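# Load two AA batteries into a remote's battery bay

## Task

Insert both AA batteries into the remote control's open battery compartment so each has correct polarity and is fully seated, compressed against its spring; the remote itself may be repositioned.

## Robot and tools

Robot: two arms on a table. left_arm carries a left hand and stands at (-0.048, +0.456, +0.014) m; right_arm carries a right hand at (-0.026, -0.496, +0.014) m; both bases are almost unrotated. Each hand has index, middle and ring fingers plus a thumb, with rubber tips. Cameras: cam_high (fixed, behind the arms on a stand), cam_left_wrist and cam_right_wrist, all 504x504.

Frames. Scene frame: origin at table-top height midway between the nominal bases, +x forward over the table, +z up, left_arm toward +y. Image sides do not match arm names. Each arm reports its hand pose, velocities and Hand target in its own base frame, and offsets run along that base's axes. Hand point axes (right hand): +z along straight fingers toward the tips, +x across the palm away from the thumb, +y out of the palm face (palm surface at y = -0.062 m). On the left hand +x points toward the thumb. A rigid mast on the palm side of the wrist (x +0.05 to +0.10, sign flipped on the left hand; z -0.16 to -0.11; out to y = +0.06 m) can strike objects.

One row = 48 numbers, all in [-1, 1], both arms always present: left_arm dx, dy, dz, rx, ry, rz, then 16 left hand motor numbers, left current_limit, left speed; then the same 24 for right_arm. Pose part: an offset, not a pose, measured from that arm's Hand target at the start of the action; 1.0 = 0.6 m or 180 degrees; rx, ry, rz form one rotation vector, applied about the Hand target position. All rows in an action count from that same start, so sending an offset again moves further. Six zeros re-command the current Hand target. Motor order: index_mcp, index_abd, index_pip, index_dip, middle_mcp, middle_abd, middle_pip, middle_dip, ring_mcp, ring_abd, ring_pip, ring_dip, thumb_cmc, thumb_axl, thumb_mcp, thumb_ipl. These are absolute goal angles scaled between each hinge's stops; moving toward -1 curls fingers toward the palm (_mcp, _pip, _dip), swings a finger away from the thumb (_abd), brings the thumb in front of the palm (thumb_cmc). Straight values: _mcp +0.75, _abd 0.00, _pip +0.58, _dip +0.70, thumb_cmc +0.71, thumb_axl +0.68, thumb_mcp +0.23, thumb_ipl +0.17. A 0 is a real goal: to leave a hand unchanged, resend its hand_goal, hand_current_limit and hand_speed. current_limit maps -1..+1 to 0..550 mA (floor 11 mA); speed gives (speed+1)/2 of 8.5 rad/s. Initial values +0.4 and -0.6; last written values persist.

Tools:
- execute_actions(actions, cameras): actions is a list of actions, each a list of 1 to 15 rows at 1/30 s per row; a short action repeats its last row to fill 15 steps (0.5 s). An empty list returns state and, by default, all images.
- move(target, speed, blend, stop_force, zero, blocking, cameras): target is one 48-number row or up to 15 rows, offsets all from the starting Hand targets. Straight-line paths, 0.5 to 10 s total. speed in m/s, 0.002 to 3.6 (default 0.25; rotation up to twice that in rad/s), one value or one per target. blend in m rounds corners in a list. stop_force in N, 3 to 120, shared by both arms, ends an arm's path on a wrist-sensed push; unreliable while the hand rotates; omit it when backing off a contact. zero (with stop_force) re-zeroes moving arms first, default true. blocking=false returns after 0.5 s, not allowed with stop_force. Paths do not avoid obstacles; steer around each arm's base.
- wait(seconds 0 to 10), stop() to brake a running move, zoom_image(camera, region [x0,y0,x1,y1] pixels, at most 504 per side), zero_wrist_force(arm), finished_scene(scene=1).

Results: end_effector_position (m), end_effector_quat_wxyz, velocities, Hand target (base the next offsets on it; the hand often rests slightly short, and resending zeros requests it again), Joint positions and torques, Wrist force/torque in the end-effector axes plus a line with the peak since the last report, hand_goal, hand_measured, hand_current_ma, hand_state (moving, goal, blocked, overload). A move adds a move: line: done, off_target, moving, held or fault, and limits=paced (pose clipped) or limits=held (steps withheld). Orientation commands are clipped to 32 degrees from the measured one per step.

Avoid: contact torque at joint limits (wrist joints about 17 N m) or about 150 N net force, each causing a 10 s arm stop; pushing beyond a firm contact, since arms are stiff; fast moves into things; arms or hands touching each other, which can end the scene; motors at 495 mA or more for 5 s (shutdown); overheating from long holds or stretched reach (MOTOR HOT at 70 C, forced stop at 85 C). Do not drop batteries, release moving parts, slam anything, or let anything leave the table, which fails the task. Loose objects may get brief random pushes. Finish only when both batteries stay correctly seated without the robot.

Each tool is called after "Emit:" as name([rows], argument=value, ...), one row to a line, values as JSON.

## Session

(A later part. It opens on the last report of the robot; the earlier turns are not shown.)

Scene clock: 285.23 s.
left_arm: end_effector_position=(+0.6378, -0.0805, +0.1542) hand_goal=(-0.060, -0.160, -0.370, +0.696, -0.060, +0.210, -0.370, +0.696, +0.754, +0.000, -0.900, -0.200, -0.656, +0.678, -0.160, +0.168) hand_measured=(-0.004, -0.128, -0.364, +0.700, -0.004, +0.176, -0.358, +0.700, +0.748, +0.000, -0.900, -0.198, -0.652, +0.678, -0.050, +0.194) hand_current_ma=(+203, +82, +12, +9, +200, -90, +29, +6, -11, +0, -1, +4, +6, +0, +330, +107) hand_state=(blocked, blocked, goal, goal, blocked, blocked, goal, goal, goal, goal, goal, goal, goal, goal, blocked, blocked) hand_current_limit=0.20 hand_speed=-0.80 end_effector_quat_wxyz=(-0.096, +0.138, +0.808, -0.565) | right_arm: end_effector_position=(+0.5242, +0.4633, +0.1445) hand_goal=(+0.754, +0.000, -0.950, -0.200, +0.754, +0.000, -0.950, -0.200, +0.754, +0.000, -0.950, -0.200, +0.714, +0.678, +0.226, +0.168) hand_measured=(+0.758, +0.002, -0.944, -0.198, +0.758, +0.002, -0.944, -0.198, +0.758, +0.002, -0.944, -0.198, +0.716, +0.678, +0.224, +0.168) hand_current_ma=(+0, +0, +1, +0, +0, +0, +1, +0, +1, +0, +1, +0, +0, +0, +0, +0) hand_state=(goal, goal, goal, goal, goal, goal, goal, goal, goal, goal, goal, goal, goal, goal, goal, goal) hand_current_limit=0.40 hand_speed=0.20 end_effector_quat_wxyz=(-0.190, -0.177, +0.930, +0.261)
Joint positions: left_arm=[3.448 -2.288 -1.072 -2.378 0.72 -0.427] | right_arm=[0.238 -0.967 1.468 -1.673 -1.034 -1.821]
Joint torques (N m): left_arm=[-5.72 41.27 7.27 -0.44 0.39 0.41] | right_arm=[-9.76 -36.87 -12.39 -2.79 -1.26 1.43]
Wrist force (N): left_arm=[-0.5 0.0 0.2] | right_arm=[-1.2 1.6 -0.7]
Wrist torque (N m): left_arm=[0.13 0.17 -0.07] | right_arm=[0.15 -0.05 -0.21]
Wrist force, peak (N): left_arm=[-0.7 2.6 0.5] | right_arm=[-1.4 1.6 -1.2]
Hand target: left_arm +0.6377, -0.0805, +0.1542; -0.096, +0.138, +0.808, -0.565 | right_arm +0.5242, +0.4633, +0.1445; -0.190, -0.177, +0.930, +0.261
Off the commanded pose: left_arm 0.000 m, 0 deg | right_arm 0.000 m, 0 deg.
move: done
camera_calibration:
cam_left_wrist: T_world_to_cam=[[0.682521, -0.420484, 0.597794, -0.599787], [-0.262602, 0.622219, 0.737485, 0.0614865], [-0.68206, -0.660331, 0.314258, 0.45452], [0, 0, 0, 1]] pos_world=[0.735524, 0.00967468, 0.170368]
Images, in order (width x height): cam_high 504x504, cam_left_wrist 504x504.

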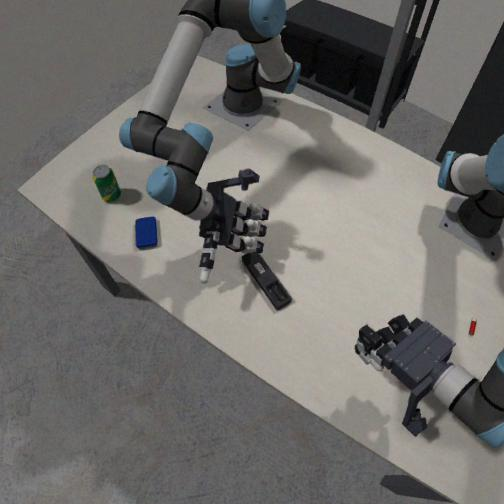

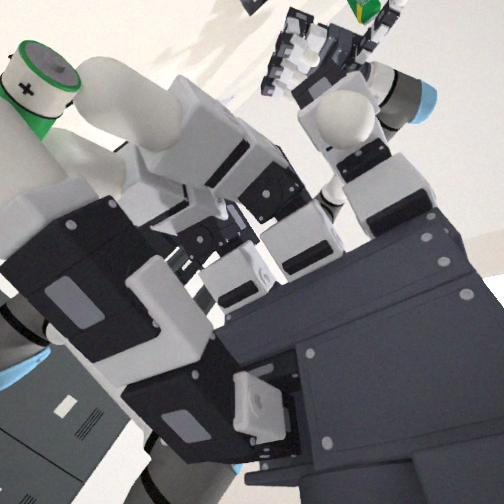

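Emit:
move([
  [0, -0.1, 0.1, 0, 0, 0.1, -0.06, -0.16, -0.37, 0.696, -0.06, 0.21, -0.37, 0.696, 0.754, 0, -0.9, -0.2, -0.657, 0.678, -0.16, 0.168, 0.2, -0.8, -0.033, -0.1, 0.16, 0.1118, 0.0885, -0.1438, 0.754, 0, -0.95, -0.2, 0.754, 0, -0.95, -0.2, 0.754, 0, -0.95, -0.2, 0.714, 0.678, 0.226, 0.168, 0.4, 0.2],
  [0.028, -0.564, 0.08, 0, 0, 0.478, -0.06, -0.16, -0.37, 0.696, -0.06, 0.21, -0.37, 0.696, 0.754, 0, -0.9, -0.2, -0.657, 0.678, -0.16, 0.168, 0.2, -0.8, -0.0387, -0.1188, 0.0725, 0.2235, 0.1769, -0.2875, 0.754, 0, -0.95, -0.2, 0.754, 0, -0.95, -0.2, 0.754, 0, -0.95, -0.2, 0.714, 0.678, 0.226, 0.168, 0.4, 0.2],
], speed=0.2, blend=0.02, cameras=["all"])

Scene clock: 323.87 s.
left_arm: end_effector_position=(+0.6545, -0.4189, +0.2022) hand_goal=(-0.060, -0.160, -0.370, +0.696, -0.060, +0.210, -0.370, +0.696, +0.754, +0.000, -0.900, -0.200, -0.656, +0.678, -0.160, +0.168) hand_measured=(-0.004, -0.128, -0.364, +0.700, -0.004, +0.176, -0.358, +0.700, +0.748, +0.000, -0.900, -0.198, -0.652, +0.678, -0.050, +0.194) hand_current_ma=(+202, +84, +14, +9, +199, -90, +29, +6, -11, +0, -1, +4, +7, +0, +330, +107) hand_state=(blocked, blocked, goal, goal, blocked, blocked, goal, goal, goal, goal, goal, goal, goal, goal, blocked, blocked) hand_current_limit=0.20 hand_speed=-0.80 end_effector_quat_wxyz=(+0.315, -0.450, +0.684, -0.479) | right_arm: end_effector_position=(+0.5010, +0.3919, +0.1879) hand_goal=(+0.754, +0.000, -0.950, -0.200, +0.754, +0.000, -0.950, -0.200, +0.754, +0.000, -0.950, -0.200, +0.714, +0.678, +0.226, +0.168) hand_measured=(+0.758, +0.002, -0.948, -0.198, +0.758, +0.002, -0.948, -0.198, +0.758, +0.002, -0.948, -0.198, +0.718, +0.678, +0.224, +0.168) hand_current_ma=(+0, +0, +0, +0, +1, +0, +0, +0, +1, +0, +0, +0, +1, +0, +0, +0) hand_state=(goal, goal, goal, goal, goal, goal, goal, goal, goal, goal, goal, goal, goal, goal, goal, goal) hand_current_limit=0.40 hand_speed=0.20 end_effector_quat_wxyz=(-0.226, +0.254, +0.689, +0.640)
Joint positions: left_arm=[2.787 -2.161 -1.667 0.337 1.522 -3.123] | right_arm=[0.062 -0.813 2.201 -3.73 -0.11 -0.103]
Joint torques (N m): left_arm=[-1.15 53.31 4.48 4.51 1.25 -1.27] | right_arm=[-0.9 -51.88 2.36 -2.97 1.4 1.45]
Wrist force (N): left_arm=[-0.6 0.0 0.4] | right_arm=[-0.5 1.9 0.1]
Wrist torque (N m): left_arm=[0.10 0.18 -0.01] | right_arm=[-0.05 0.08 -0.11]
Wrist force, peak (N): left_arm=[-1.2 0.5 0.5] | right_arm=[-1.0 1.9 -1.5]
Hand target: left_arm +0.6545, -0.4189, +0.2022; +0.315, -0.450, +0.684, -0.479 | right_arm +0.5010, +0.3920, +0.1880; -0.226, +0.255, +0.688, +0.641
Off the commanded pose: left_arm 0.000 m, 0 deg | right_arm 0.000 m, 0 deg.
move: done
camera_calibration:
cam_left_wrist: T_world_to_cam=[[0.466574, 0.652062, 0.597598, -0.191509], [-0.638918, -0.218747, 0.737518, 0.135092], [0.611631, -0.725923, 0.314552, -0.646809], [0, 0, 0, 1]] pos_world=[0.571274, -0.315107, 0.218268]
cam_right_wrist: T_world_to_cam=[[0.999024, -0.0441716, 0.000848925, -0.453352], [-0.0346175, -0.794589, -0.60616, 0.390041], [0.0274496, 0.605539, -0.795342, 0.0246259], [0, 0, 0, 1]] pos_world=[0.465736, 0.274985, 0.256398]

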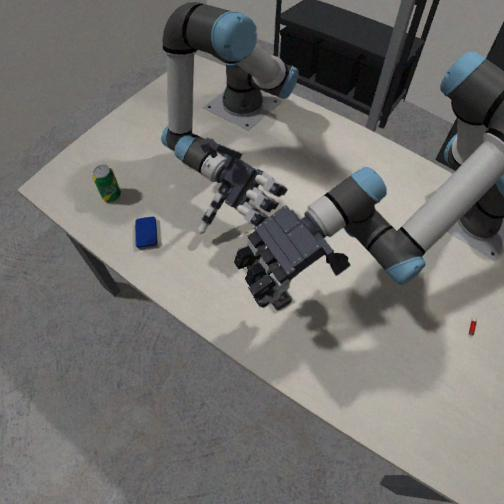

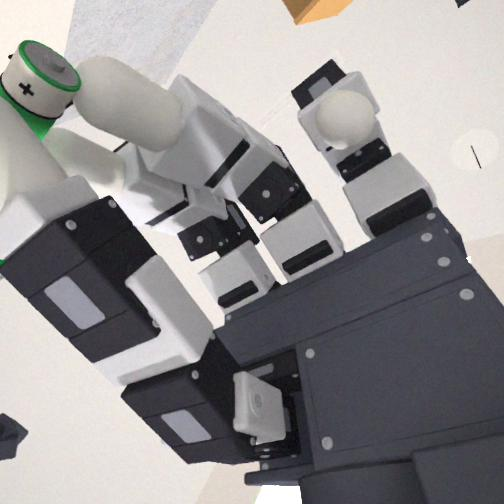

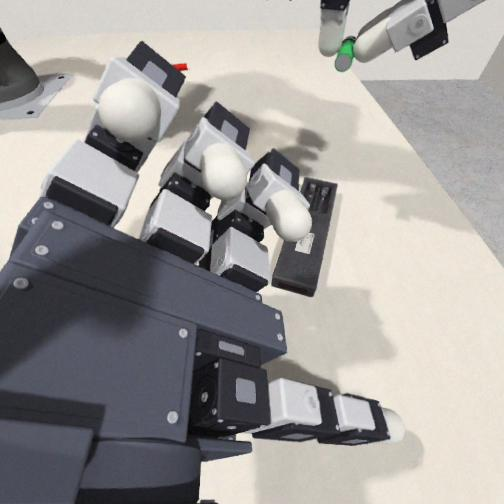

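Emit:
zoom_image(camera="cam_right_wrist", region=[300, 10, 420, 110])

Emit:
zoom_image(camera="cam_right_wrist", region=[270, 170, 350, 230])

Scaled by 4.200.

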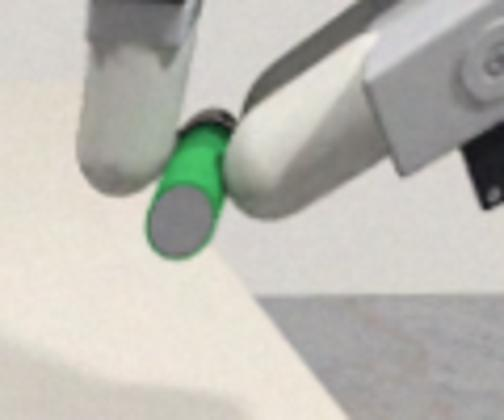

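Scaled by 6.300.

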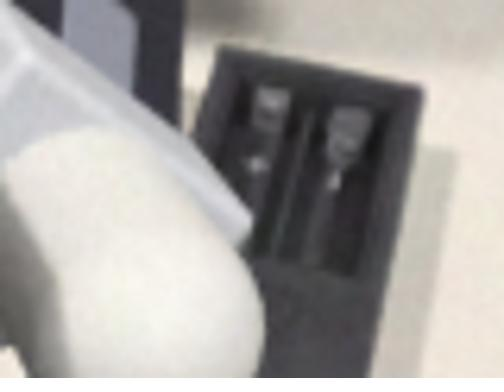

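Emit:
move(target=[0, 0, -0.22, 0, 0, 0, -0.06, -0.16, -0.37, 0.696, -0.06, 0.21, -0.37, 0.696, 0.754, 0, -0.9, -0.2, -0.657, 0.678, -0.16, 0.168, 0.2, -0.8, -0.067, 0.05, -0.033, 0, 0, 0, 0.754, 0, -0.95, -0.5, 0.754, 0, -0.95, -0.2, 0.754, 0, -0.95, -0.2, 0.714, 0.678, 0.226, 0.168, 0.4, 0.2], speed=0.15, cameras=["all"])

Emit:
zoom_image(camera="cam_right_wrist", region=[280, 90, 420, 230])

Emit:
zoom_image(camera="cam_left_wrist", region=[0, 0, 140, 140])

Scene clock: 356.63 s.
left_arm: end_effector_position=(+0.6545, -0.4189, +0.0703) hand_goal=(-0.060, -0.160, -0.370, +0.696, -0.060, +0.210, -0.370, +0.696, +0.754, +0.000, -0.900, -0.200, -0.656, +0.678, -0.160, +0.168) hand_measured=(-0.004, -0.128, -0.364, +0.700, -0.004, +0.176, -0.358, +0.700, +0.748, +0.000, -0.900, -0.198, -0.652, +0.678, -0.050, +0.194) hand_current_ma=(+202, +84, +14, +9, +199, -90, +29, +6, -11, +0, -1, +4, +7, +0, +330, +107) hand_state=(blocked, blocked, goal, goal, blocked, blocked, goal, goal, goal, goal, goal, goal, goal, goal, blocked, blocked) hand_current_limit=0.20 hand_speed=-0.80 end_effector_quat_wxyz=(+0.315, -0.450, +0.684, -0.479) | right_arm: end_effector_position=(+0.4641, +0.4196, +0.1701) hand_goal=(+0.754, +0.000, -0.950, -0.500, +0.754, +0.000, -0.950, -0.200, +0.754, +0.000, -0.950, -0.200, +0.714, +0.678, +0.226, +0.168) hand_measured=(+0.758, +0.002, -0.948, -0.498, +0.758, +0.002, -0.948, -0.198, +0.758, +0.002, -0.948, -0.198, +0.720, +0.678, +0.224, +0.168) hand_current_ma=(+1, +0, +0, +0, +1, +0, +0, +0, +1, +0, +0, +0, +1, +0, +0, +0) hand_state=(goal, goal, goal, goal, goal, goal, goal, goal, goal, goal, goal, goal, goal, goal, goal, goal) hand_current_limit=0.40 hand_speed=0.20 end_effector_quat_wxyz=(-0.226, +0.254, +0.689, +0.640)
Joint positions: left_arm=[2.787 -2.389 -1.698 0.596 1.522 -3.123] | right_arm=[0.136 -0.71 2.174 -4.117 -0.169 0.209]
Joint torques (N m): left_arm=[3.48 47.06 21.35 1.55 -1.24 -0.68] | right_arm=[-0.84 -38.87 -4.15 -1.93 0.76 0.25]
Wrist force (N): left_arm=[-0.8 0.0 0.6] | right_arm=[-0.8 1.8 0.3]
Wrist torque (N m): left_arm=[0.09 0.24 -0.01] | right_arm=[-0.06 0.09 -0.16]
Wrist force, peak (N): left_arm=[-0.6 -2.4 -0.5] | right_arm=[-0.6 2.7 -0.2]
Hand target: left_arm +0.6545, -0.4189, +0.0702; +0.315, -0.450, +0.684, -0.479 | right_arm +0.4641, +0.4196, +0.1701; -0.226, +0.254, +0.689, +0.640 (not the last commanded pose)
Off the commanded pose: left_arm 0.000 m, 0 deg | right_arm 0.005 m, 0 deg.
FORCE FAULT: contact force on the right arm reached its limit, and that arm stopped. The contact can be on any part of that arm, not only on its tool. That arm's remaining commands of this call were not run. That arm is still stopped at the end of this call. That arm stays stopped for about 10 more seconds. Until then a move that you send moves the other arm only, and its call returns only when the move has ended. Once the stop has ended, the next robot result says so. If the stop ends while you think or write, that arm runs what you send next, counted from a new Hand target: where the arm stands when the stop ends. While its stop runs, that arm, its gripper or tool too, takes no new command. Until it ends, the stop uses up actions while you think or wait. An arm that is not stopped still takes commands.
move: fault (right_arm)
camera_calibration:
cam_left_wrist: T_world_to_cam=[[0.466575, 0.652017, 0.597647, -0.112704], [-0.638978, -0.218731, 0.737471, 0.232414], [0.611568, -0.725968, 0.31457, -0.6053], [0, 0, 0, 1]] pos_world=[0.571274, -0.315108, 0.0863678]
cam_right_wrist: T_world_to_cam=[[0.99904, -0.0437649, 0.00182807, -0.41561], [-0.0337229, -0.7951, -0.60554, 0.399744], [0.0279549, 0.604897, -0.795813, -0.00518399], [0, 0, 0, 1]] pos_world=[0.428836, 0.302783, 0.238696]

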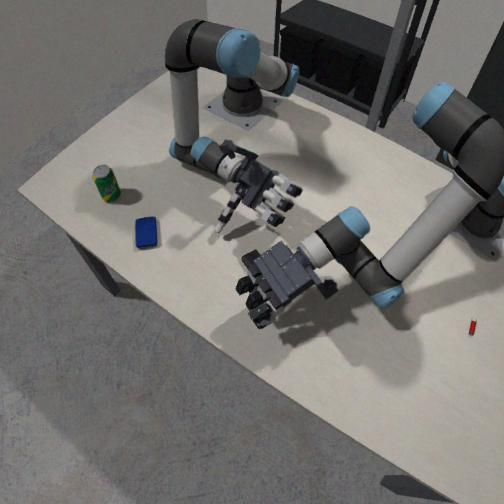

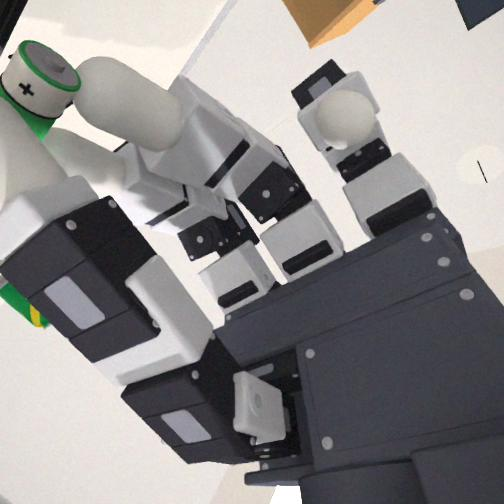

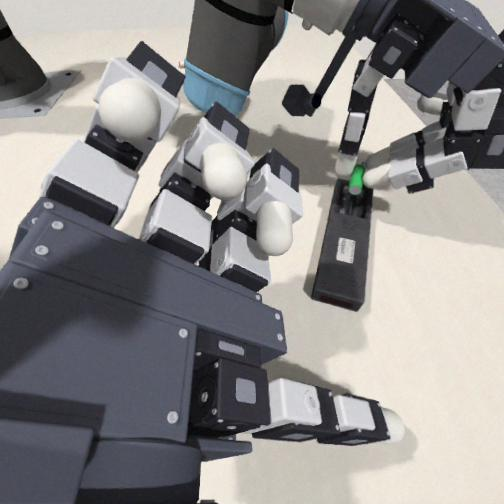

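Scaled by 3.600.

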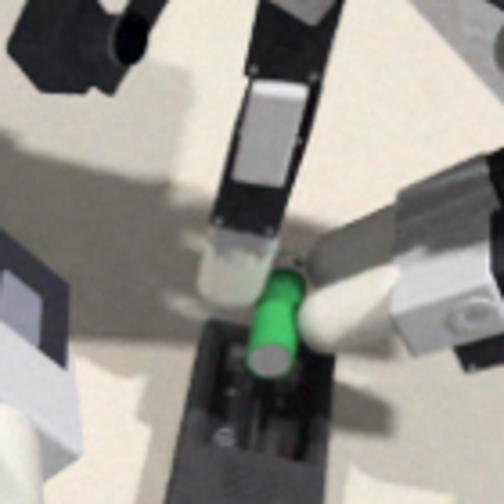

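Scaled by 3.600.

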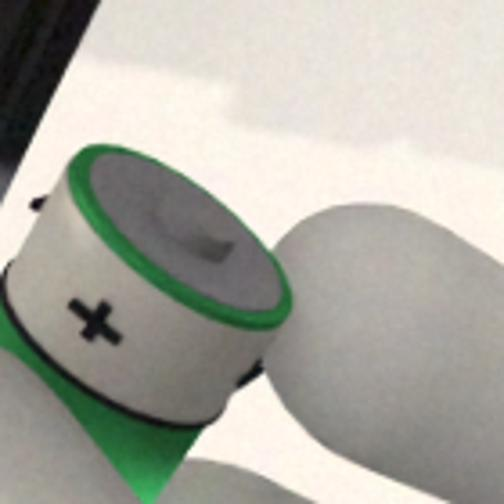

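Emit:
zoom_image(camera="cam_high", region=[200, 180, 320, 300])

Emit:
zoom_image(camera="cam_right_wrist", region=[290, 160, 400, 320])

Scaled by 4.200.

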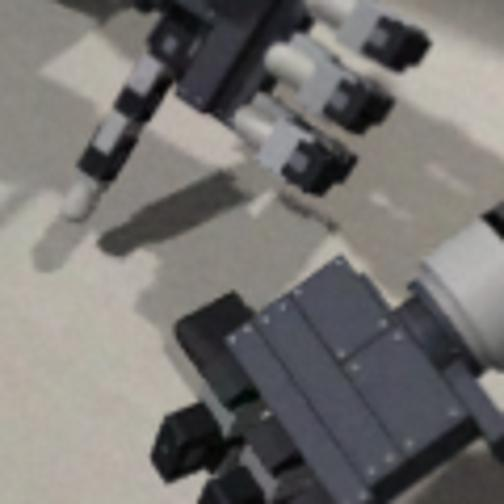

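Scaled by 3.150.

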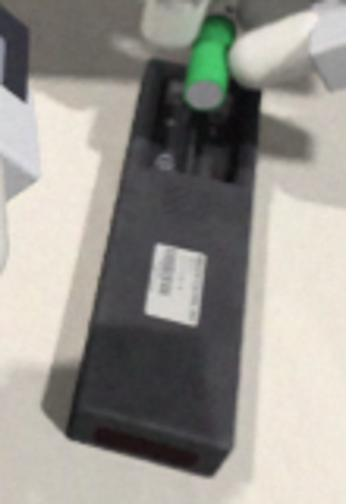

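Emit:
zoom_image(camera="cam_right_wrist", region=[325, 165, 385, 225])

Scaled by 8.400.

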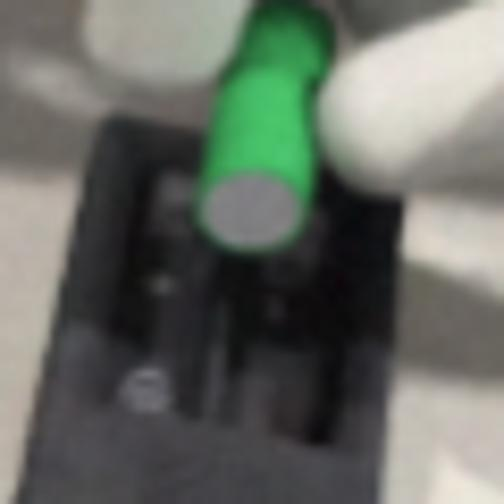

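Emit:
move([
  [0, 0, 0, 0, 0, 0, -0.06, -0.16, -0.37, 0.696, -0.06, 0.21, -0.37, 0.696, 0.754, 0, -0.9, -0.2, -0.657, 0.678, -0.16, 0.168, 0.2, -0.8, -0.02, -0.08, 0.1, 0, 0, 0, 0.754, 0, -0.95, -0.5, 0.754, 0, -0.95, -0.2, 0.754, 0, -0.95, -0.2, 0.714, 0.678, 0.226, 0.168, 0.4, 0.2],
  [0, 0, 0, 0, 0, 0, -0.06, -0.16, -0.37, 0.696, -0.06, 0.21, -0.37, 0.696, 0.754, 0, -0.9, -0.2, -0.657, 0.678, -0.16, 0.168, 0.2, -0.8, 0.0, -0.06, 0.1, -0.2235, -0.1769, 0.2875, 0.754, 0, -0.95, -0.5, 0.754, 0, -0.95, -0.2, 0.754, 0, -0.95, -0.2, 0.714, 0.678, 0.226, 0.168, 0.4, 0.2],
  [0, 0, 0, 0, 0, 0, -0.06, -0.16, -0.37, 0.696, -0.06, 0.21, -0.37, 0.696, 0.754, 0, -0.9, -0.2, -0.657, 0.678, -0.16, 0.168, 0.2, -0.8, 0.028, -0.021, -0.1, -0.2235, -0.1769, 0.2875, 0.754, 0, -0.95, -0.5, 0.754, 0, -0.95, -0.2, 0.754, 0, -0.95, -0.2, 0.714, 0.678, 0.226, 0.168, 0.4, 0.2],
], speed=0.15, blend=0.01, cameras=["all"])

Scene clock: 459.33 s.
left_arm: end_effector_position=(+0.6545, -0.4189, +0.0702) hand_goal=(-0.060, -0.160, -0.370, +0.696, -0.060, +0.210, -0.370, +0.696, +0.754, +0.000, -0.900, -0.200, -0.656, +0.678, -0.160, +0.168) hand_measured=(-0.004, -0.128, -0.364, +0.700, -0.004, +0.176, -0.358, +0.700, +0.748, +0.000, -0.900, -0.198, -0.652, +0.678, -0.050, +0.194) hand_current_ma=(+202, +84, +14, +9, +199, -90, +29, +6, -11, +0, -1, +4, +7, +0, +330, +107) hand_state=(blocked, blocked, goal, goal, blocked, blocked, goal, goal, goal, goal, goal, goal, goal, goal, blocked, blocked) hand_current_limit=0.20 hand_speed=-0.80 end_effector_quat_wxyz=(+0.315, -0.450, +0.684, -0.479) | right_arm: end_effector_position=(+0.4808, +0.4071, +0.1101) hand_goal=(+0.754, +0.000, -0.950, -0.500, +0.754, +0.000, -0.950, -0.200, +0.754, +0.000, -0.950, -0.200, +0.714, +0.678, +0.226, +0.168) hand_measured=(+0.758, +0.002, -0.948, -0.498, +0.758, +0.002, -0.948, -0.198, +0.758, +0.002, -0.948, -0.198, +0.720, +0.678, +0.224, +0.168) hand_current_ma=(+1, +0, +0, +0, +1, +0, +0, +0, +1, +0, +0, +0, +1, +0, +0, +0) hand_state=(goal, goal, goal, goal, goal, goal, goal, goal, goal, goal, goal, goal, goal, goal, goal, goal) hand_current_limit=0.40 hand_speed=0.20 end_effector_quat_wxyz=(-0.189, -0.178, +0.930, +0.260)
Joint positions: left_arm=[2.787 -2.389 -1.698 0.596 1.522 -3.123] | right_arm=[0.168 -1.05 1.7 -1.786 -1.066 -1.896]
Joint torques (N m): left_arm=[2.71 37.7 0.35 3.64 -1.43 -0.67] | right_arm=[-7.71 -48.66 -28.99 -1.65 0.63 -1.56]
Wrist force (N): left_arm=[-0.9 -0.2 0.4] | right_arm=[-1.2 2.0 -1.2]
Wrist torque (N m): left_arm=[0.08 0.23 -0.01] | right_arm=[0.27 -0.03 -0.22]
Wrist force, peak (N): left_arm=[-0.9 -0.3 0.8] | right_arm=[-0.8 2.2 -2.1]
Hand target: left_arm +0.6545, -0.4189, +0.0702; +0.315, -0.450, +0.684, -0.479 | right_arm +0.4809, +0.4070, +0.1101; -0.189, -0.178, +0.930, +0.260
Off the commanded pose: left_arm 0.000 m, 0 deg | right_arm 0.000 m, 0 deg.
FORCE FAULT, CONTINUED: the right arm's stop, for the force fault that an earlier result reported, is over. The rest of the stop counts as 19 of the actions that you can send in this scene. The stop ended before this call began, so that arm ran this call's commands, counted from a new Hand target: where the arm stood when the stop ended.
move: done
camera_calibration:
cam_left_wrist: T_world_to_cam=[[0.466604, 0.652028, 0.597612, -0.112654], [-0.638956, -0.218701, 0.737499, 0.232482], [0.611569, -0.725968, 0.314571, -0.605269], [0, 0, 0, 1]] pos_world=[0.571274, -0.315108, 0.0862676]
cam_right_wrist: T_world_to_cam=[[0.53001, 0.829816, 0.174627, -0.581824], [0.80751, -0.556758, 0.194802, -0.23568], [0.258875, 0.0377664, -0.965172, 0.0926714], [0, 0, 0, 1]] pos_world=[0.474696, 0.34809, 0.236957]

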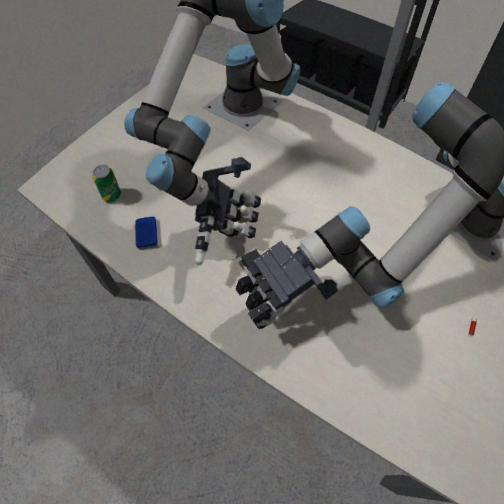

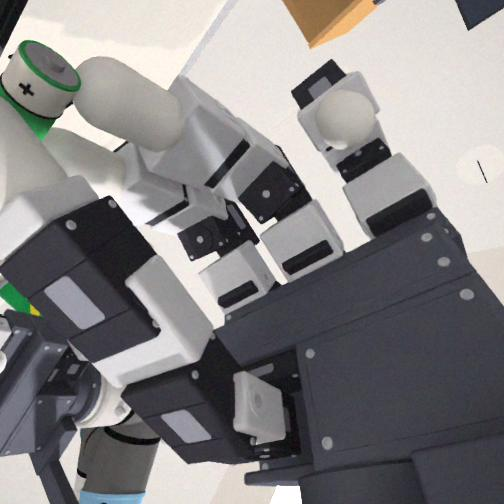

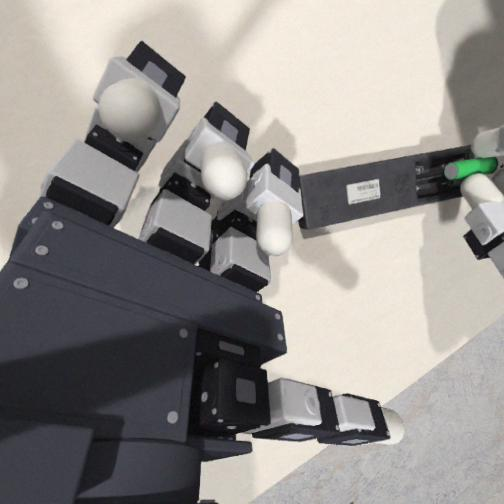

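Emit:
zoom_image(camera="cam_right_wrist", region=[400, 120, 504, 224])

Scaled by 4.846.

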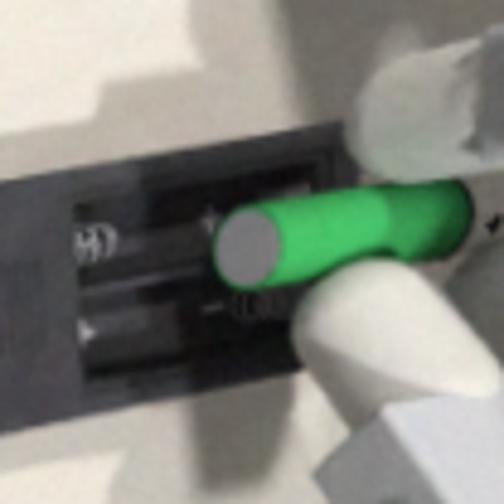

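Emit:
move(target=[0, 0, -0.02, 0, 0, 0, -0.06, -0.16, -0.37, 0.696, -0.06, 0.21, -0.37, 0.696, 0.754, 0, -0.9, -0.2, -0.657, 0.678, -0.16, 0.168, 0.2, -0.8, 0, 0, -0.05, 0, 0, 0, 0.754, 0, -0.95, -0.5, 0.754, 0, -0.95, -0.2, 0.754, 0, -0.95, -0.2, 0.714, 0.678, 0.226, 0.168, 0.4, 0.2], speed=0.05, stop_force=6, cameras=[])

Emit:
move(target=[0, 0, 0, 0, 0, 0, -0.06, -0.16, -0.37, 0.696, -0.06, 0.21, -0.37, 0.696, 0.754, 0, -0.9, -0.2, -0.657, 0.678, -0.16, 0.168, 0.2, -0.8, 0.0317, 0.0773, 0, 0, 0, 0, 0.754, 0, -0.95, -0.5, 0.754, 0, -0.95, -0.2, 0.754, 0, -0.95, -0.2, 0.714, 0.678, 0.226, 0.168, 0.4, 0.2], speed=0.03, stop_force=3, cameras=["all"])

Emit:
zoom_image(camera="cam_right_wrist", region=[400, 120, 504, 224])

Scene clock: 488.60 s.
left_arm: end_effector_position=(+0.6545, -0.4189, +0.0582) hand_goal=(-0.060, -0.160, -0.370, +0.696, -0.060, +0.210, -0.370, +0.696, +0.754, +0.000, -0.900, -0.200, -0.656, +0.678, -0.160, +0.168) hand_measured=(-0.004, -0.128, -0.364, +0.700, -0.004, +0.176, -0.358, +0.700, +0.748, +0.000, -0.900, -0.198, -0.652, +0.678, -0.050, +0.194) hand_current_ma=(+202, +84, +14, +9, +199, -90, +29, +6, -11, +0, -1, +4, +7, +0, +330, +107) hand_state=(blocked, blocked, goal, goal, blocked, blocked, goal, goal, goal, goal, goal, goal, goal, goal, blocked, blocked) hand_current_limit=0.20 hand_speed=-0.80 end_effector_quat_wxyz=(+0.315, -0.450, +0.684, -0.479) | right_arm: end_effector_position=(+0.4809, +0.4070, +0.0951) hand_goal=(+0.754, +0.000, -0.950, -0.500, +0.754, +0.000, -0.950, -0.200, +0.754, +0.000, -0.950, -0.200, +0.714, +0.678, +0.226, +0.168) hand_measured=(+0.758, +0.002, -0.948, -0.498, +0.758, +0.002, -0.948, -0.198, +0.758, +0.002, -0.948, -0.198, +0.720, +0.678, +0.224, +0.168) hand_current_ma=(+1, +0, +0, +0, +1, +0, +0, +0, +1, +0, +0, +0, +1, +0, +0, +0) hand_state=(goal, goal, goal, goal, goal, goal, goal, goal, goal, goal, goal, goal, goal, goal, goal, goal) hand_current_limit=0.40 hand_speed=0.20 end_effector_quat_wxyz=(-0.189, -0.178, +0.930, +0.259)
Joint positions: left_arm=[2.787 -2.412 -1.695 0.616 1.522 -3.123] | right_arm=[0.167 -1.028 1.712 -1.819 -1.066 -1.896]
Joint torques (N m): left_arm=[1.95 57.43 21.56 0.19 -1.19 -0.5] | right_arm=[3.43 -30.21 -26.78 -2.64 -1.35 -1.29]
Wrist force (N): left_arm=[-0.7 -0.3 0.4] | right_arm=[-1.7 4.6 -4.3]
Wrist torque (N m): left_arm=[0.07 0.21 0.01] | right_arm=[0.55 -0.11 -0.33]
Wrist force, peak (N): left_arm=[-1.0 -0.4 0.7] | right_arm=[21.1 16.7 -29.6]
Hand target: left_arm +0.6545, -0.4189, +0.0582; +0.315, -0.450, +0.684, -0.479 | right_arm +0.4809, +0.4070, +0.0951; -0.189, -0.178, +0.930, +0.259 (not the last commanded pose)
Off the commanded pose: left_arm 0.000 m, 0 deg | right_arm 0.015 m, 0 deg.
move: contact (right_arm)
No camera images: "cameras" was empty.

Scene clock: 489.57 s.
left_arm: end_effector_position=(+0.6545, -0.4189, +0.0582) hand_goal=(-0.060, -0.160, -0.370, +0.696, -0.060, +0.210, -0.370, +0.696, +0.754, +0.000, -0.900, -0.200, -0.656, +0.678, -0.160, +0.168) hand_measured=(-0.004, -0.128, -0.364, +0.700, -0.004, +0.176, -0.358, +0.700, +0.748, +0.000, -0.900, -0.198, -0.652, +0.678, -0.050, +0.194) hand_current_ma=(+202, +84, +14, +9, +199, -90, +29, +6, -11, +0, -1, +4, +7, +0, +330, +107) hand_state=(blocked, blocked, goal, goal, blocked, blocked, goal, goal, goal, goal, goal, goal, goal, goal, blocked, blocked) hand_current_limit=0.20 hand_speed=-0.80 end_effector_quat_wxyz=(+0.315, -0.450, +0.684, -0.479) | right_arm: end_effector_position=(+0.4826, +0.4111, +0.0951) hand_goal=(+0.754, +0.000, -0.950, -0.500, +0.754, +0.000, -0.950, -0.200, +0.754, +0.000, -0.950, -0.200, +0.714, +0.678, +0.226, +0.168) hand_measured=(+0.760, +0.002, -0.948, -0.498, +0.758, +0.002, -0.948, -0.198, +0.758, +0.002, -0.948, -0.198, +0.720, +0.678, +0.224, +0.168) hand_current_ma=(+2, +0, +0, +0, +1, +0, +0, +0, +1, +0, +0, +0, +1, +0, +0, +0) hand_state=(goal, goal, goal, goal, goal, goal, goal, goal, goal, goal, goal, goal, goal, goal, goal, goal) hand_current_limit=0.40 hand_speed=0.20 end_effector_quat_wxyz=(-0.189, -0.178, +0.930, +0.259)
Joint positions: left_arm=[2.787 -2.412 -1.695 0.616 1.522 -3.123] | right_arm=[0.174 -1.022 1.702 -1.819 -1.064 -1.89]
Joint torques (N m): left_arm=[1.85 56.7 10.26 0.55 -1.04 -0.59] | right_arm=[-2.57 -52.98 -26.01 -2.43 -1.95 1.32]
Wrist force (N): left_arm=[-0.8 -0.3 0.6] | right_arm=[-2.1 4.8 -5.3]
Wrist torque (N m): left_arm=[0.05 0.24 0.00] | right_arm=[0.62 -0.08 -0.39]
Wrist force, peak (N): left_arm=[-0.9 -0.2 0.7] | right_arm=[-2.0 5.5 -6.1]
Hand target: left_arm +0.6545, -0.4189, +0.0582; +0.315, -0.450, +0.684, -0.479 | right_arm +0.4826, +0.4111, +0.0951; -0.189, -0.178, +0.930, +0.259 (not the last commanded pose)
Off the commanded pose: left_arm 0.000 m, 0 deg | right_arm 0.046 m, 0 deg.
move: contact (right_arm)
camera_calibration:
cam_left_wrist: T_world_to_cam=[[0.466644, 0.652043, 0.597564, -0.105498], [-0.638926, -0.218659, 0.737538, 0.241326], [0.611569, -0.725967, 0.314571, -0.601494], [0, 0, 0, 1]] pos_world=[0.571274, -0.315108, 0.0742675]
cam_right_wrist: T_world_to_cam=[[0.529917, 0.829849, 0.174756, -0.58342], [0.807443, -0.556716, 0.195199, -0.231975], [0.259275, 0.0376661, -0.965069, 0.077424], [0, 0, 0, 1]] pos_world=[0.476397, 0.35209, 0.221957]

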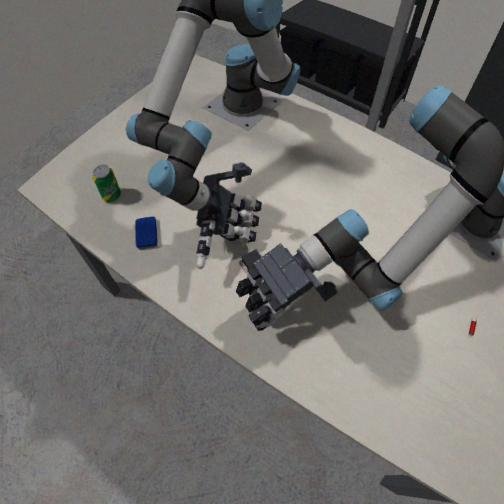

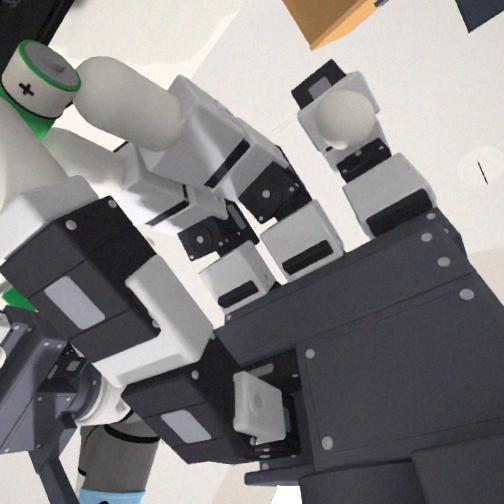

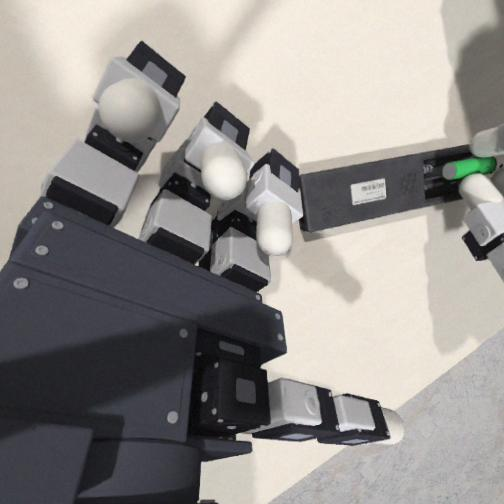

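Scaled by 4.846.

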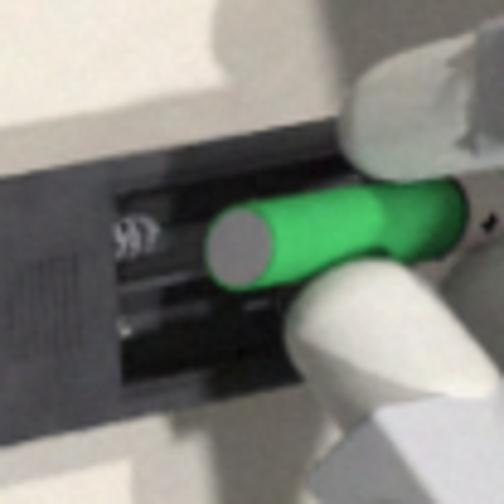

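Emit:
move(target=[0, 0, 0, 0, 0, 0, -0.06, -0.16, -0.37, 0.696, -0.06, 0.21, -0.37, 0.696, 0.754, 0, -0.9, -0.2, -0.657, 0.678, -0.16, 0.168, 0.2, -0.8, 0, 0, 0.007, 0, 0, 0, 0.754, 0, -0.95, -0.5, 0.754, 0, -0.95, -0.2, 0.754, 0, -0.95, -0.2, 0.714, 0.678, 0.226, 0.168, 0.4, 0.2], speed=0.05, cameras=["cam_right_wrist"])

Emit:
zoom_image(camera="cam_right_wrist", region=[220, 130, 360, 270])

Scene clock: 500.33 s.
left_arm: end_effector_position=(+0.6545, -0.4189, +0.0582) hand_goal=(-0.060, -0.160, -0.370, +0.696, -0.060, +0.210, -0.370, +0.696, +0.754, +0.000, -0.900, -0.200, -0.656, +0.678, -0.160, +0.168) hand_measured=(-0.004, -0.128, -0.364, +0.700, -0.004, +0.176, -0.358, +0.700, +0.748, +0.000, -0.900, -0.198, -0.652, +0.678, -0.050, +0.194) hand_current_ma=(+202, +84, +14, +9, +199, -90, +29, +6, -11, +0, -1, +4, +7, +0, +330, +107) hand_state=(blocked, blocked, goal, goal, blocked, blocked, goal, goal, goal, goal, goal, goal, goal, goal, blocked, blocked) hand_current_limit=0.20 hand_speed=-0.80 end_effector_quat_wxyz=(+0.315, -0.450, +0.684, -0.479) | right_arm: end_effector_position=(+0.4826, +0.4111, +0.0994) hand_goal=(+0.754, +0.000, -0.950, -0.500, +0.754, +0.000, -0.950, -0.200, +0.754, +0.000, -0.950, -0.200, +0.714, +0.678, +0.226, +0.168) hand_measured=(+0.758, +0.002, -0.948, -0.498, +0.758, +0.002, -0.948, -0.198, +0.758, +0.002, -0.948, -0.198, +0.720, +0.678, +0.224, +0.168) hand_current_ma=(+1, +0, +0, +0, +1, +0, +0, +0, +1, +0, +0, +0, +1, +0, +0, +0) hand_state=(goal, goal, goal, goal, goal, goal, goal, goal, goal, goal, goal, goal, goal, goal, goal, goal) hand_current_limit=0.40 hand_speed=0.20 end_effector_quat_wxyz=(-0.189, -0.178, +0.930, +0.259)
Joint positions: left_arm=[2.787 -2.412 -1.696 0.616 1.522 -3.123] | right_arm=[0.174 -1.028 1.699 -1.81 -1.064 -1.89]
Joint torques (N m): left_arm=[2.03 57.11 0.54 0.55 -1.02 -0.62] | right_arm=[3.73 -46.72 -24.88 -1.72 -0.9 1.14]
Wrist force (N): left_arm=[-0.6 -0.2 0.6] | right_arm=[-1.1 2.0 -1.3]
Wrist torque (N m): left_arm=[0.06 0.21 0.02] | right_arm=[0.26 -0.03 -0.22]
Wrist force, peak (N): left_arm=[-0.9 -0.3 0.7] | right_arm=[-1.8 5.0 -5.1]
Hand target: left_arm +0.6545, -0.4189, +0.0582; +0.315, -0.450, +0.684, -0.479 | right_arm +0.4826, +0.4111, +0.0993; -0.189, -0.178, +0.930, +0.259
Off the commanded pose: left_arm 0.000 m, 0 deg | right_arm 0.000 m, 0 deg.
move: done
camera_calibration:
cam_right_wrist: T_world_to_cam=[[0.529822, 0.829902, 0.174788, -0.584153], [0.807475, -0.556636, 0.195297, -0.23288], [0.25937, 0.0376644, -0.965043, 0.0815232], [0, 0, 0, 1]] pos_world=[0.476397, 0.35209, 0.226257]
Images, in order (width x height): cam_right_wrist 504x504.

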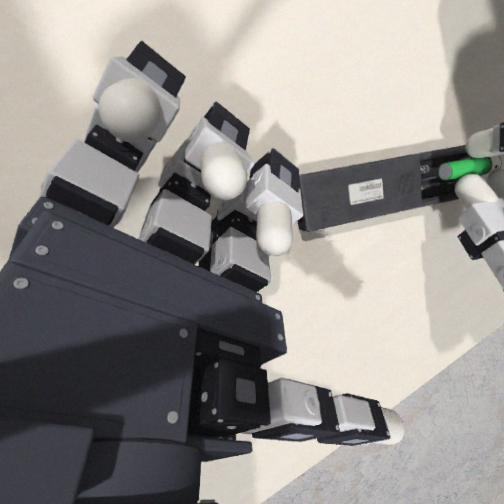

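Scaled by 3.600.

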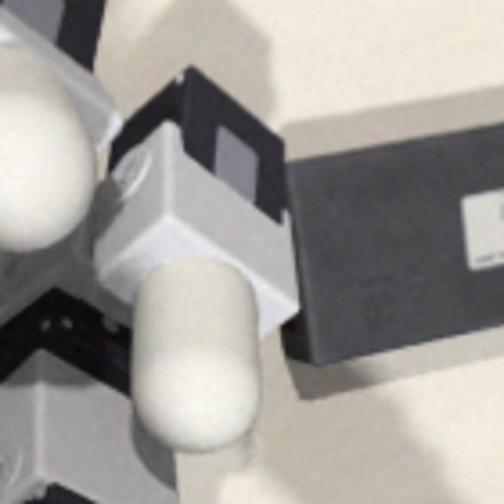

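Emit:
move(target=[0, 0, 0, 0, 0, 0, -0.06, -0.16, -0.37, 0.696, -0.06, 0.21, -0.37, 0.696, 0.754, 0, -0.9, -0.2, -0.657, 0.678, -0.16, 0.168, 0.2, -0.8, 0.0127, 0.0309, -0.003, 0, 0, 0, 0.754, 0, -0.95, -0.5, 0.754, 0, -0.95, -0.2, 0.754, 0, -0.95, -0.2, 0.714, 0.678, 0.226, 0.168, 0.4, 0.2], speed=0.015, stop_force=3, cameras=["cam_right_wrist"])

Emit:
zoom_image(camera="cam_right_wrist", region=[220, 130, 360, 270])

Emit:
zoom_image(camera="cam_right_wrist", region=[400, 120, 504, 224])

Scene clock: 507.97 s.
left_arm: end_effector_position=(+0.6545, -0.4189, +0.0582) hand_goal=(-0.060, -0.160, -0.370, +0.696, -0.060, +0.210, -0.370, +0.696, +0.754, +0.000, -0.900, -0.200, -0.656, +0.678, -0.160, +0.168) hand_measured=(-0.004, -0.128, -0.364, +0.700, -0.004, +0.176, -0.358, +0.700, +0.748, +0.000, -0.900, -0.198, -0.652, +0.678, -0.050, +0.194) hand_current_ma=(+202, +84, +14, +9, +199, -90, +29, +6, -11, +0, -1, +4, +7, +0, +330, +107) hand_state=(blocked, blocked, goal, goal, blocked, blocked, goal, goal, goal, goal, goal, goal, goal, goal, blocked, blocked) hand_current_limit=0.20 hand_speed=-0.80 end_effector_quat_wxyz=(+0.315, -0.450, +0.684, -0.479) | right_arm: end_effector_position=(+0.4903, +0.4296, +0.0975) hand_goal=(+0.754, +0.000, -0.950, -0.500, +0.754, +0.000, -0.950, -0.200, +0.754, +0.000, -0.950, -0.200, +0.714, +0.678, +0.226, +0.168) hand_measured=(+0.758, +0.002, -0.948, -0.498, +0.758, +0.002, -0.948, -0.198, +0.758, +0.002, -0.948, -0.198, +0.720, +0.678, +0.224, +0.168) hand_current_ma=(+1, +0, +0, +0, +1, +0, +0, +0, +1, +0, +0, +0, +1, +0, +0, +0) hand_state=(goal, goal, goal, goal, goal, goal, goal, goal, goal, goal, goal, goal, goal, goal, goal, goal) hand_current_limit=0.40 hand_speed=0.20 end_effector_quat_wxyz=(-0.189, -0.178, +0.930, +0.259)
Joint positions: left_arm=[2.787 -2.412 -1.696 0.616 1.522 -3.123] | right_arm=[0.2 -0.997 1.656 -1.811 -1.053 -1.862]
Joint torques (N m): left_arm=[1.8 58.3 0.53 0.58 -0.69 -0.6] | right_arm=[-6.62 -58.05 -9.89 -1.9 -1.26 -1.43]
Wrist force (N): left_arm=[-0.6 -0.3 0.5] | right_arm=[-1.6 1.7 -1.2]
Wrist torque (N m): left_arm=[0.05 0.20 0.02] | right_arm=[0.21 0.02 -0.24]
Wrist force, peak (N): left_arm=[-0.8 -0.4 0.9] | right_arm=[-1.7 2.6 -1.1]
Hand target: left_arm +0.6545, -0.4189, +0.0582; +0.315, -0.450, +0.684, -0.479 | right_arm +0.4903, +0.4296, +0.0975; -0.189, -0.178, +0.930, +0.259
Off the commanded pose: left_arm 0.000 m, 0 deg | right_arm 0.000 m, 0 deg.
move: done
camera_calibration:
cam_right_wrist: T_world_to_cam=[[0.529889, 0.829856, 0.174803, -0.60332], [0.807431, -0.556705, 0.195281, -0.228262], [0.259369, 0.0376646, -0.965044, 0.0771151], [0, 0, 0, 1]] pos_world=[0.483997, 0.37069, 0.224457]
Images, in order (width x height): cam_right_wrist 504x504.

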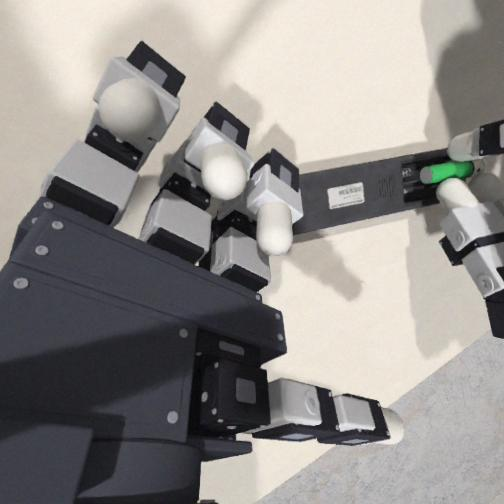

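Scaled by 3.600.

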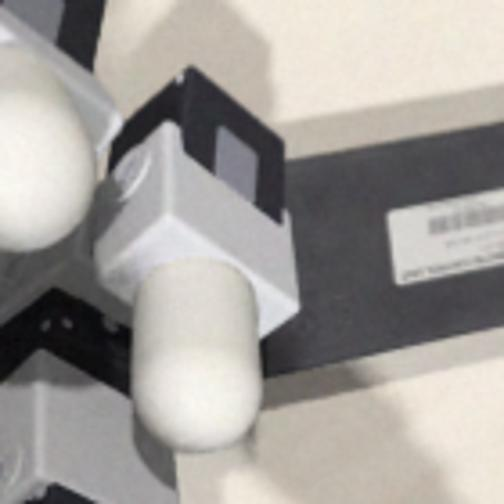

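Scaled by 4.846.

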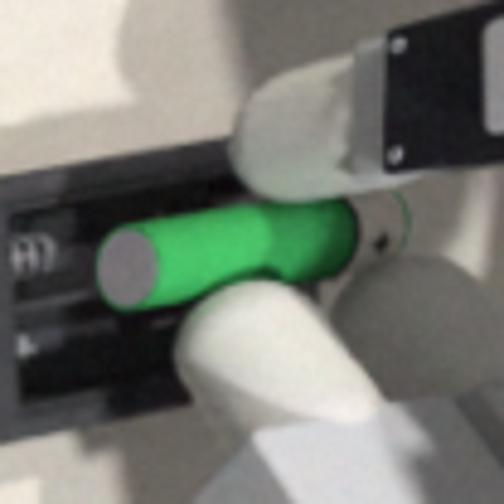

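Emit:
move(target=[0, 0, 0, 0, 0, 0, -0.06, -0.16, -0.37, 0.696, -0.06, 0.21, -0.37, 0.696, 0.754, 0, -0.9, -0.2, -0.657, 0.678, -0.16, 0.168, 0.2, -0.8, 0, 0, -0.015, 0, 0, 0, 0.754, 0, -0.95, -0.5, 0.754, 0, -0.95, -0.2, 0.754, 0, -0.95, -0.2, 0.714, 0.678, 0.226, 0.168, 0.4, 0.2], speed=0.004, stop_force=6, cameras=["cam_right_wrist"])

Emit:
zoom_image(camera="cam_right_wrist", region=[390, 130, 470, 210])

Scene clock: 516.00 s.
left_arm: end_effector_position=(+0.6545, -0.4189, +0.0582) hand_goal=(-0.060, -0.160, -0.370, +0.696, -0.060, +0.210, -0.370, +0.696, +0.754, +0.000, -0.900, -0.200, -0.656, +0.678, -0.160, +0.168) hand_measured=(-0.004, -0.128, -0.364, +0.700, -0.004, +0.176, -0.358, +0.700, +0.748, +0.000, -0.900, -0.198, -0.652, +0.678, -0.050, +0.194) hand_current_ma=(+202, +84, +14, +9, +199, -90, +29, +6, -11, +0, -1, +4, +7, +0, +330, +107) hand_state=(blocked, blocked, goal, goal, blocked, blocked, goal, goal, goal, goal, goal, goal, goal, goal, blocked, blocked) hand_current_limit=0.20 hand_speed=-0.80 end_effector_quat_wxyz=(+0.315, -0.450, +0.684, -0.479) | right_arm: end_effector_position=(+0.4903, +0.4296, +0.0951) hand_goal=(+0.754, +0.000, -0.950, -0.500, +0.754, +0.000, -0.950, -0.200, +0.754, +0.000, -0.950, -0.200, +0.714, +0.678, +0.226, +0.168) hand_measured=(+0.758, +0.002, -0.948, -0.498, +0.758, +0.002, -0.948, -0.198, +0.758, +0.002, -0.948, -0.198, +0.720, +0.678, +0.224, +0.168) hand_current_ma=(+1, +0, +0, +0, +1, +0, +0, +0, +1, +0, +0, +0, +1, +0, +0, +0) hand_state=(goal, goal, goal, goal, goal, goal, goal, goal, goal, goal, goal, goal, goal, goal, goal, goal) hand_current_limit=0.40 hand_speed=0.20 end_effector_quat_wxyz=(-0.189, -0.178, +0.930, +0.259)
Joint positions: left_arm=[2.787 -2.412 -1.696 0.616 1.522 -3.123] | right_arm=[0.2 -0.994 1.658 -1.816 -1.053 -1.862]
Joint torques (N m): left_arm=[2.02 57.31 0.9 0.58 -0.34 -0.43] | right_arm=[-7.66 -54.66 -27.43 0 -1.33 -1.32]
Wrist force (N): left_arm=[-0.7 -0.2 0.5] | right_arm=[1.4 5.1 -6.0]
Wrist torque (N m): left_arm=[0.07 0.21 0.01] | right_arm=[0.69 -0.03 0.00]
Wrist force, peak (N): left_arm=[-0.9 -0.6 0.7] | right_arm=[1.9 6.5 -7.6]
Hand target: left_arm +0.6545, -0.4189, +0.0582; +0.315, -0.450, +0.684, -0.479 | right_arm +0.4903, +0.4296, +0.0951; -0.189, -0.178, +0.930, +0.259 (not the last commanded pose)
Off the commanded pose: left_arm 0.000 m, 0 deg | right_arm 0.007 m, 0 deg.
move: contact (right_arm)
camera_calibration:
cam_right_wrist: T_world_to_cam=[[0.529877, 0.829853, 0.174854, -0.602887], [0.807409, -0.556709, 0.195359, -0.227779], [0.259462, 0.0376631, -0.965019, 0.0746522], [0, 0, 0, 1]] pos_world=[0.483997, 0.37069, 0.221957]
Images, in order (width x height): cam_right_wrist 504x504.

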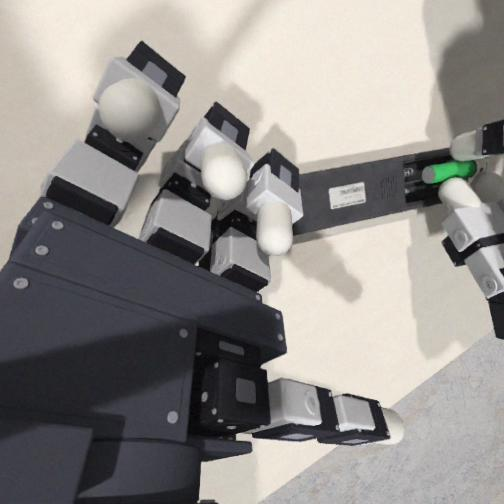

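Scaled by 6.300.

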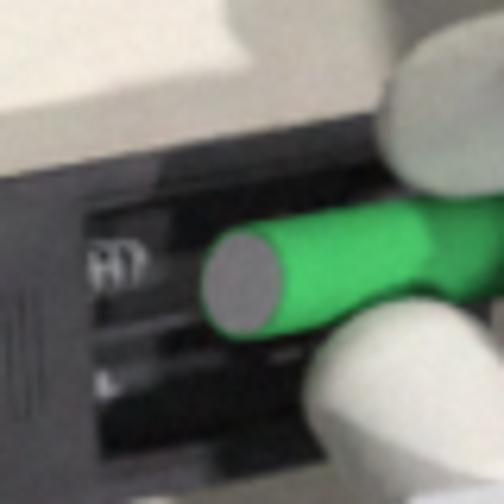

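Emit:
move(target=[-0.0013, 0.0093, -0.0085, 0.0919, -0.0395, 0, -0.06, -0.16, -0.37, 0.696, -0.06, 0.21, -0.37, 0.696, 0.754, 0, -0.9, -0.2, -0.657, 0.678, -0.16, 0.168, 0.2, -0.8, 0, 0, 0, 0, 0, 0, 0.754, 0, -0.95, -0.5, 0.754, 0, -0.95, -0.2, 0.754, 0, -0.95, -0.2, 0.714, 0.678, 0.226, 0.168, 0.4, 0.2], speed=0.05, cameras=["cam_right_wrist", "cam_left_wrist"])

Emit:
zoom_image(camera="cam_right_wrist", region=[390, 130, 470, 210])

Scene clock: 546.87 s.
left_arm: end_effector_position=(+0.6537, -0.4134, +0.0531) hand_goal=(-0.060, -0.160, -0.370, +0.696, -0.060, +0.210, -0.370, +0.696, +0.754, +0.000, -0.900, -0.200, -0.656, +0.678, -0.160, +0.168) hand_measured=(-0.004, -0.126, -0.364, +0.700, -0.004, +0.176, -0.358, +0.700, +0.748, +0.000, -0.900, -0.198, -0.652, +0.678, -0.050, +0.194) hand_current_ma=(+202, +84, +14, +9, +199, -90, +29, +6, -11, +0, -1, +4, +7, +0, +330, +107) hand_state=(blocked, blocked, goal, goal, blocked, blocked, goal, goal, goal, goal, goal, goal, goal, goal, blocked, blocked) hand_current_limit=0.20 hand_speed=-0.80 end_effector_quat_wxyz=(+0.419, -0.370, +0.725, -0.402) | right_arm: end_effector_position=(+0.4903, +0.4296, +0.0951) hand_goal=(+0.754, +0.000, -0.950, -0.500, +0.754, +0.000, -0.950, -0.200, +0.754, +0.000, -0.950, -0.200, +0.714, +0.678, +0.226, +0.168) hand_measured=(+0.758, +0.002, -0.948, -0.498, +0.758, +0.002, -0.948, -0.198, +0.758, +0.002, -0.948, -0.198, +0.720, +0.678, +0.224, +0.168) hand_current_ma=(+1, +0, +0, +0, +1, +0, +0, +0, +1, +0, +0, +0, +1, +0, +0, +0) hand_state=(goal, goal, goal, goal, goal, goal, goal, goal, goal, goal, goal, goal, goal, goal, goal, goal) hand_current_limit=0.40 hand_speed=0.20 end_effector_quat_wxyz=(-0.189, -0.178, +0.930, +0.259)
Joint positions: left_arm=[2.709 -2.436 -1.666 0.626 1.702 -2.853] | right_arm=[0.2 -0.994 1.658 -1.816 -1.053 -1.862]
Joint torques (N m): left_arm=[5.13 47.17 22.38 3.32 -1.52 -1.06] | right_arm=[-7.12 -53.34 -26.83 -1.65 -1.15 -1.53]
Wrist force (N): left_arm=[-0.6 0.0 0.6] | right_arm=[1.8 5.7 -5.8]
Wrist torque (N m): left_arm=[0.07 0.16 -0.15] | right_arm=[0.75 -0.09 0.05]
Wrist force, peak (N): left_arm=[-1.3 -0.3 0.5] | right_arm=[1.8 5.6 -6.2]
Hand target: left_arm +0.6537, -0.4133, +0.0531; +0.418, -0.370, +0.725, -0.402 | right_arm +0.4903, +0.4296, +0.0951; -0.189, -0.178, +0.930, +0.259
Off the commanded pose: left_arm 0.000 m, 0 deg | right_arm 0.000 m, 0 deg.
move: done
camera_calibration:
cam_left_wrist: T_world_to_cam=[[0.378466, 0.446961, 0.810549, -0.144126], [-0.720235, -0.407834, 0.561189, 0.230069], [0.581399, -0.796177, 0.167565, -0.596909], [0, 0, 0, 1]] pos_world=[0.567293, -0.316997, 0.0877299]
cam_right_wrist: T_world_to_cam=[[0.529877, 0.829853, 0.174854, -0.602887], [0.807409, -0.556709, 0.195359, -0.227779], [0.259462, 0.0376631, -0.965019, 0.0746522], [0, 0, 0, 1]] pos_world=[0.483997, 0.37069, 0.221957]
Images, in order (width x height): cam_left_wrist 504x504, cam_right_wrist 504x504.

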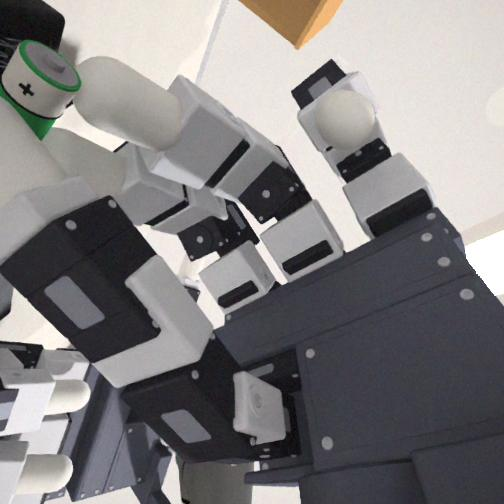

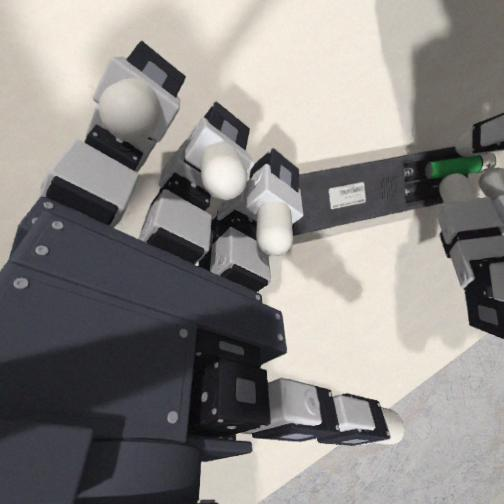

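Scaled by 6.300.

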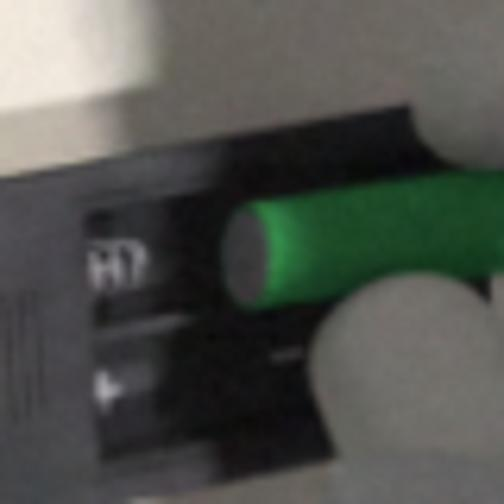

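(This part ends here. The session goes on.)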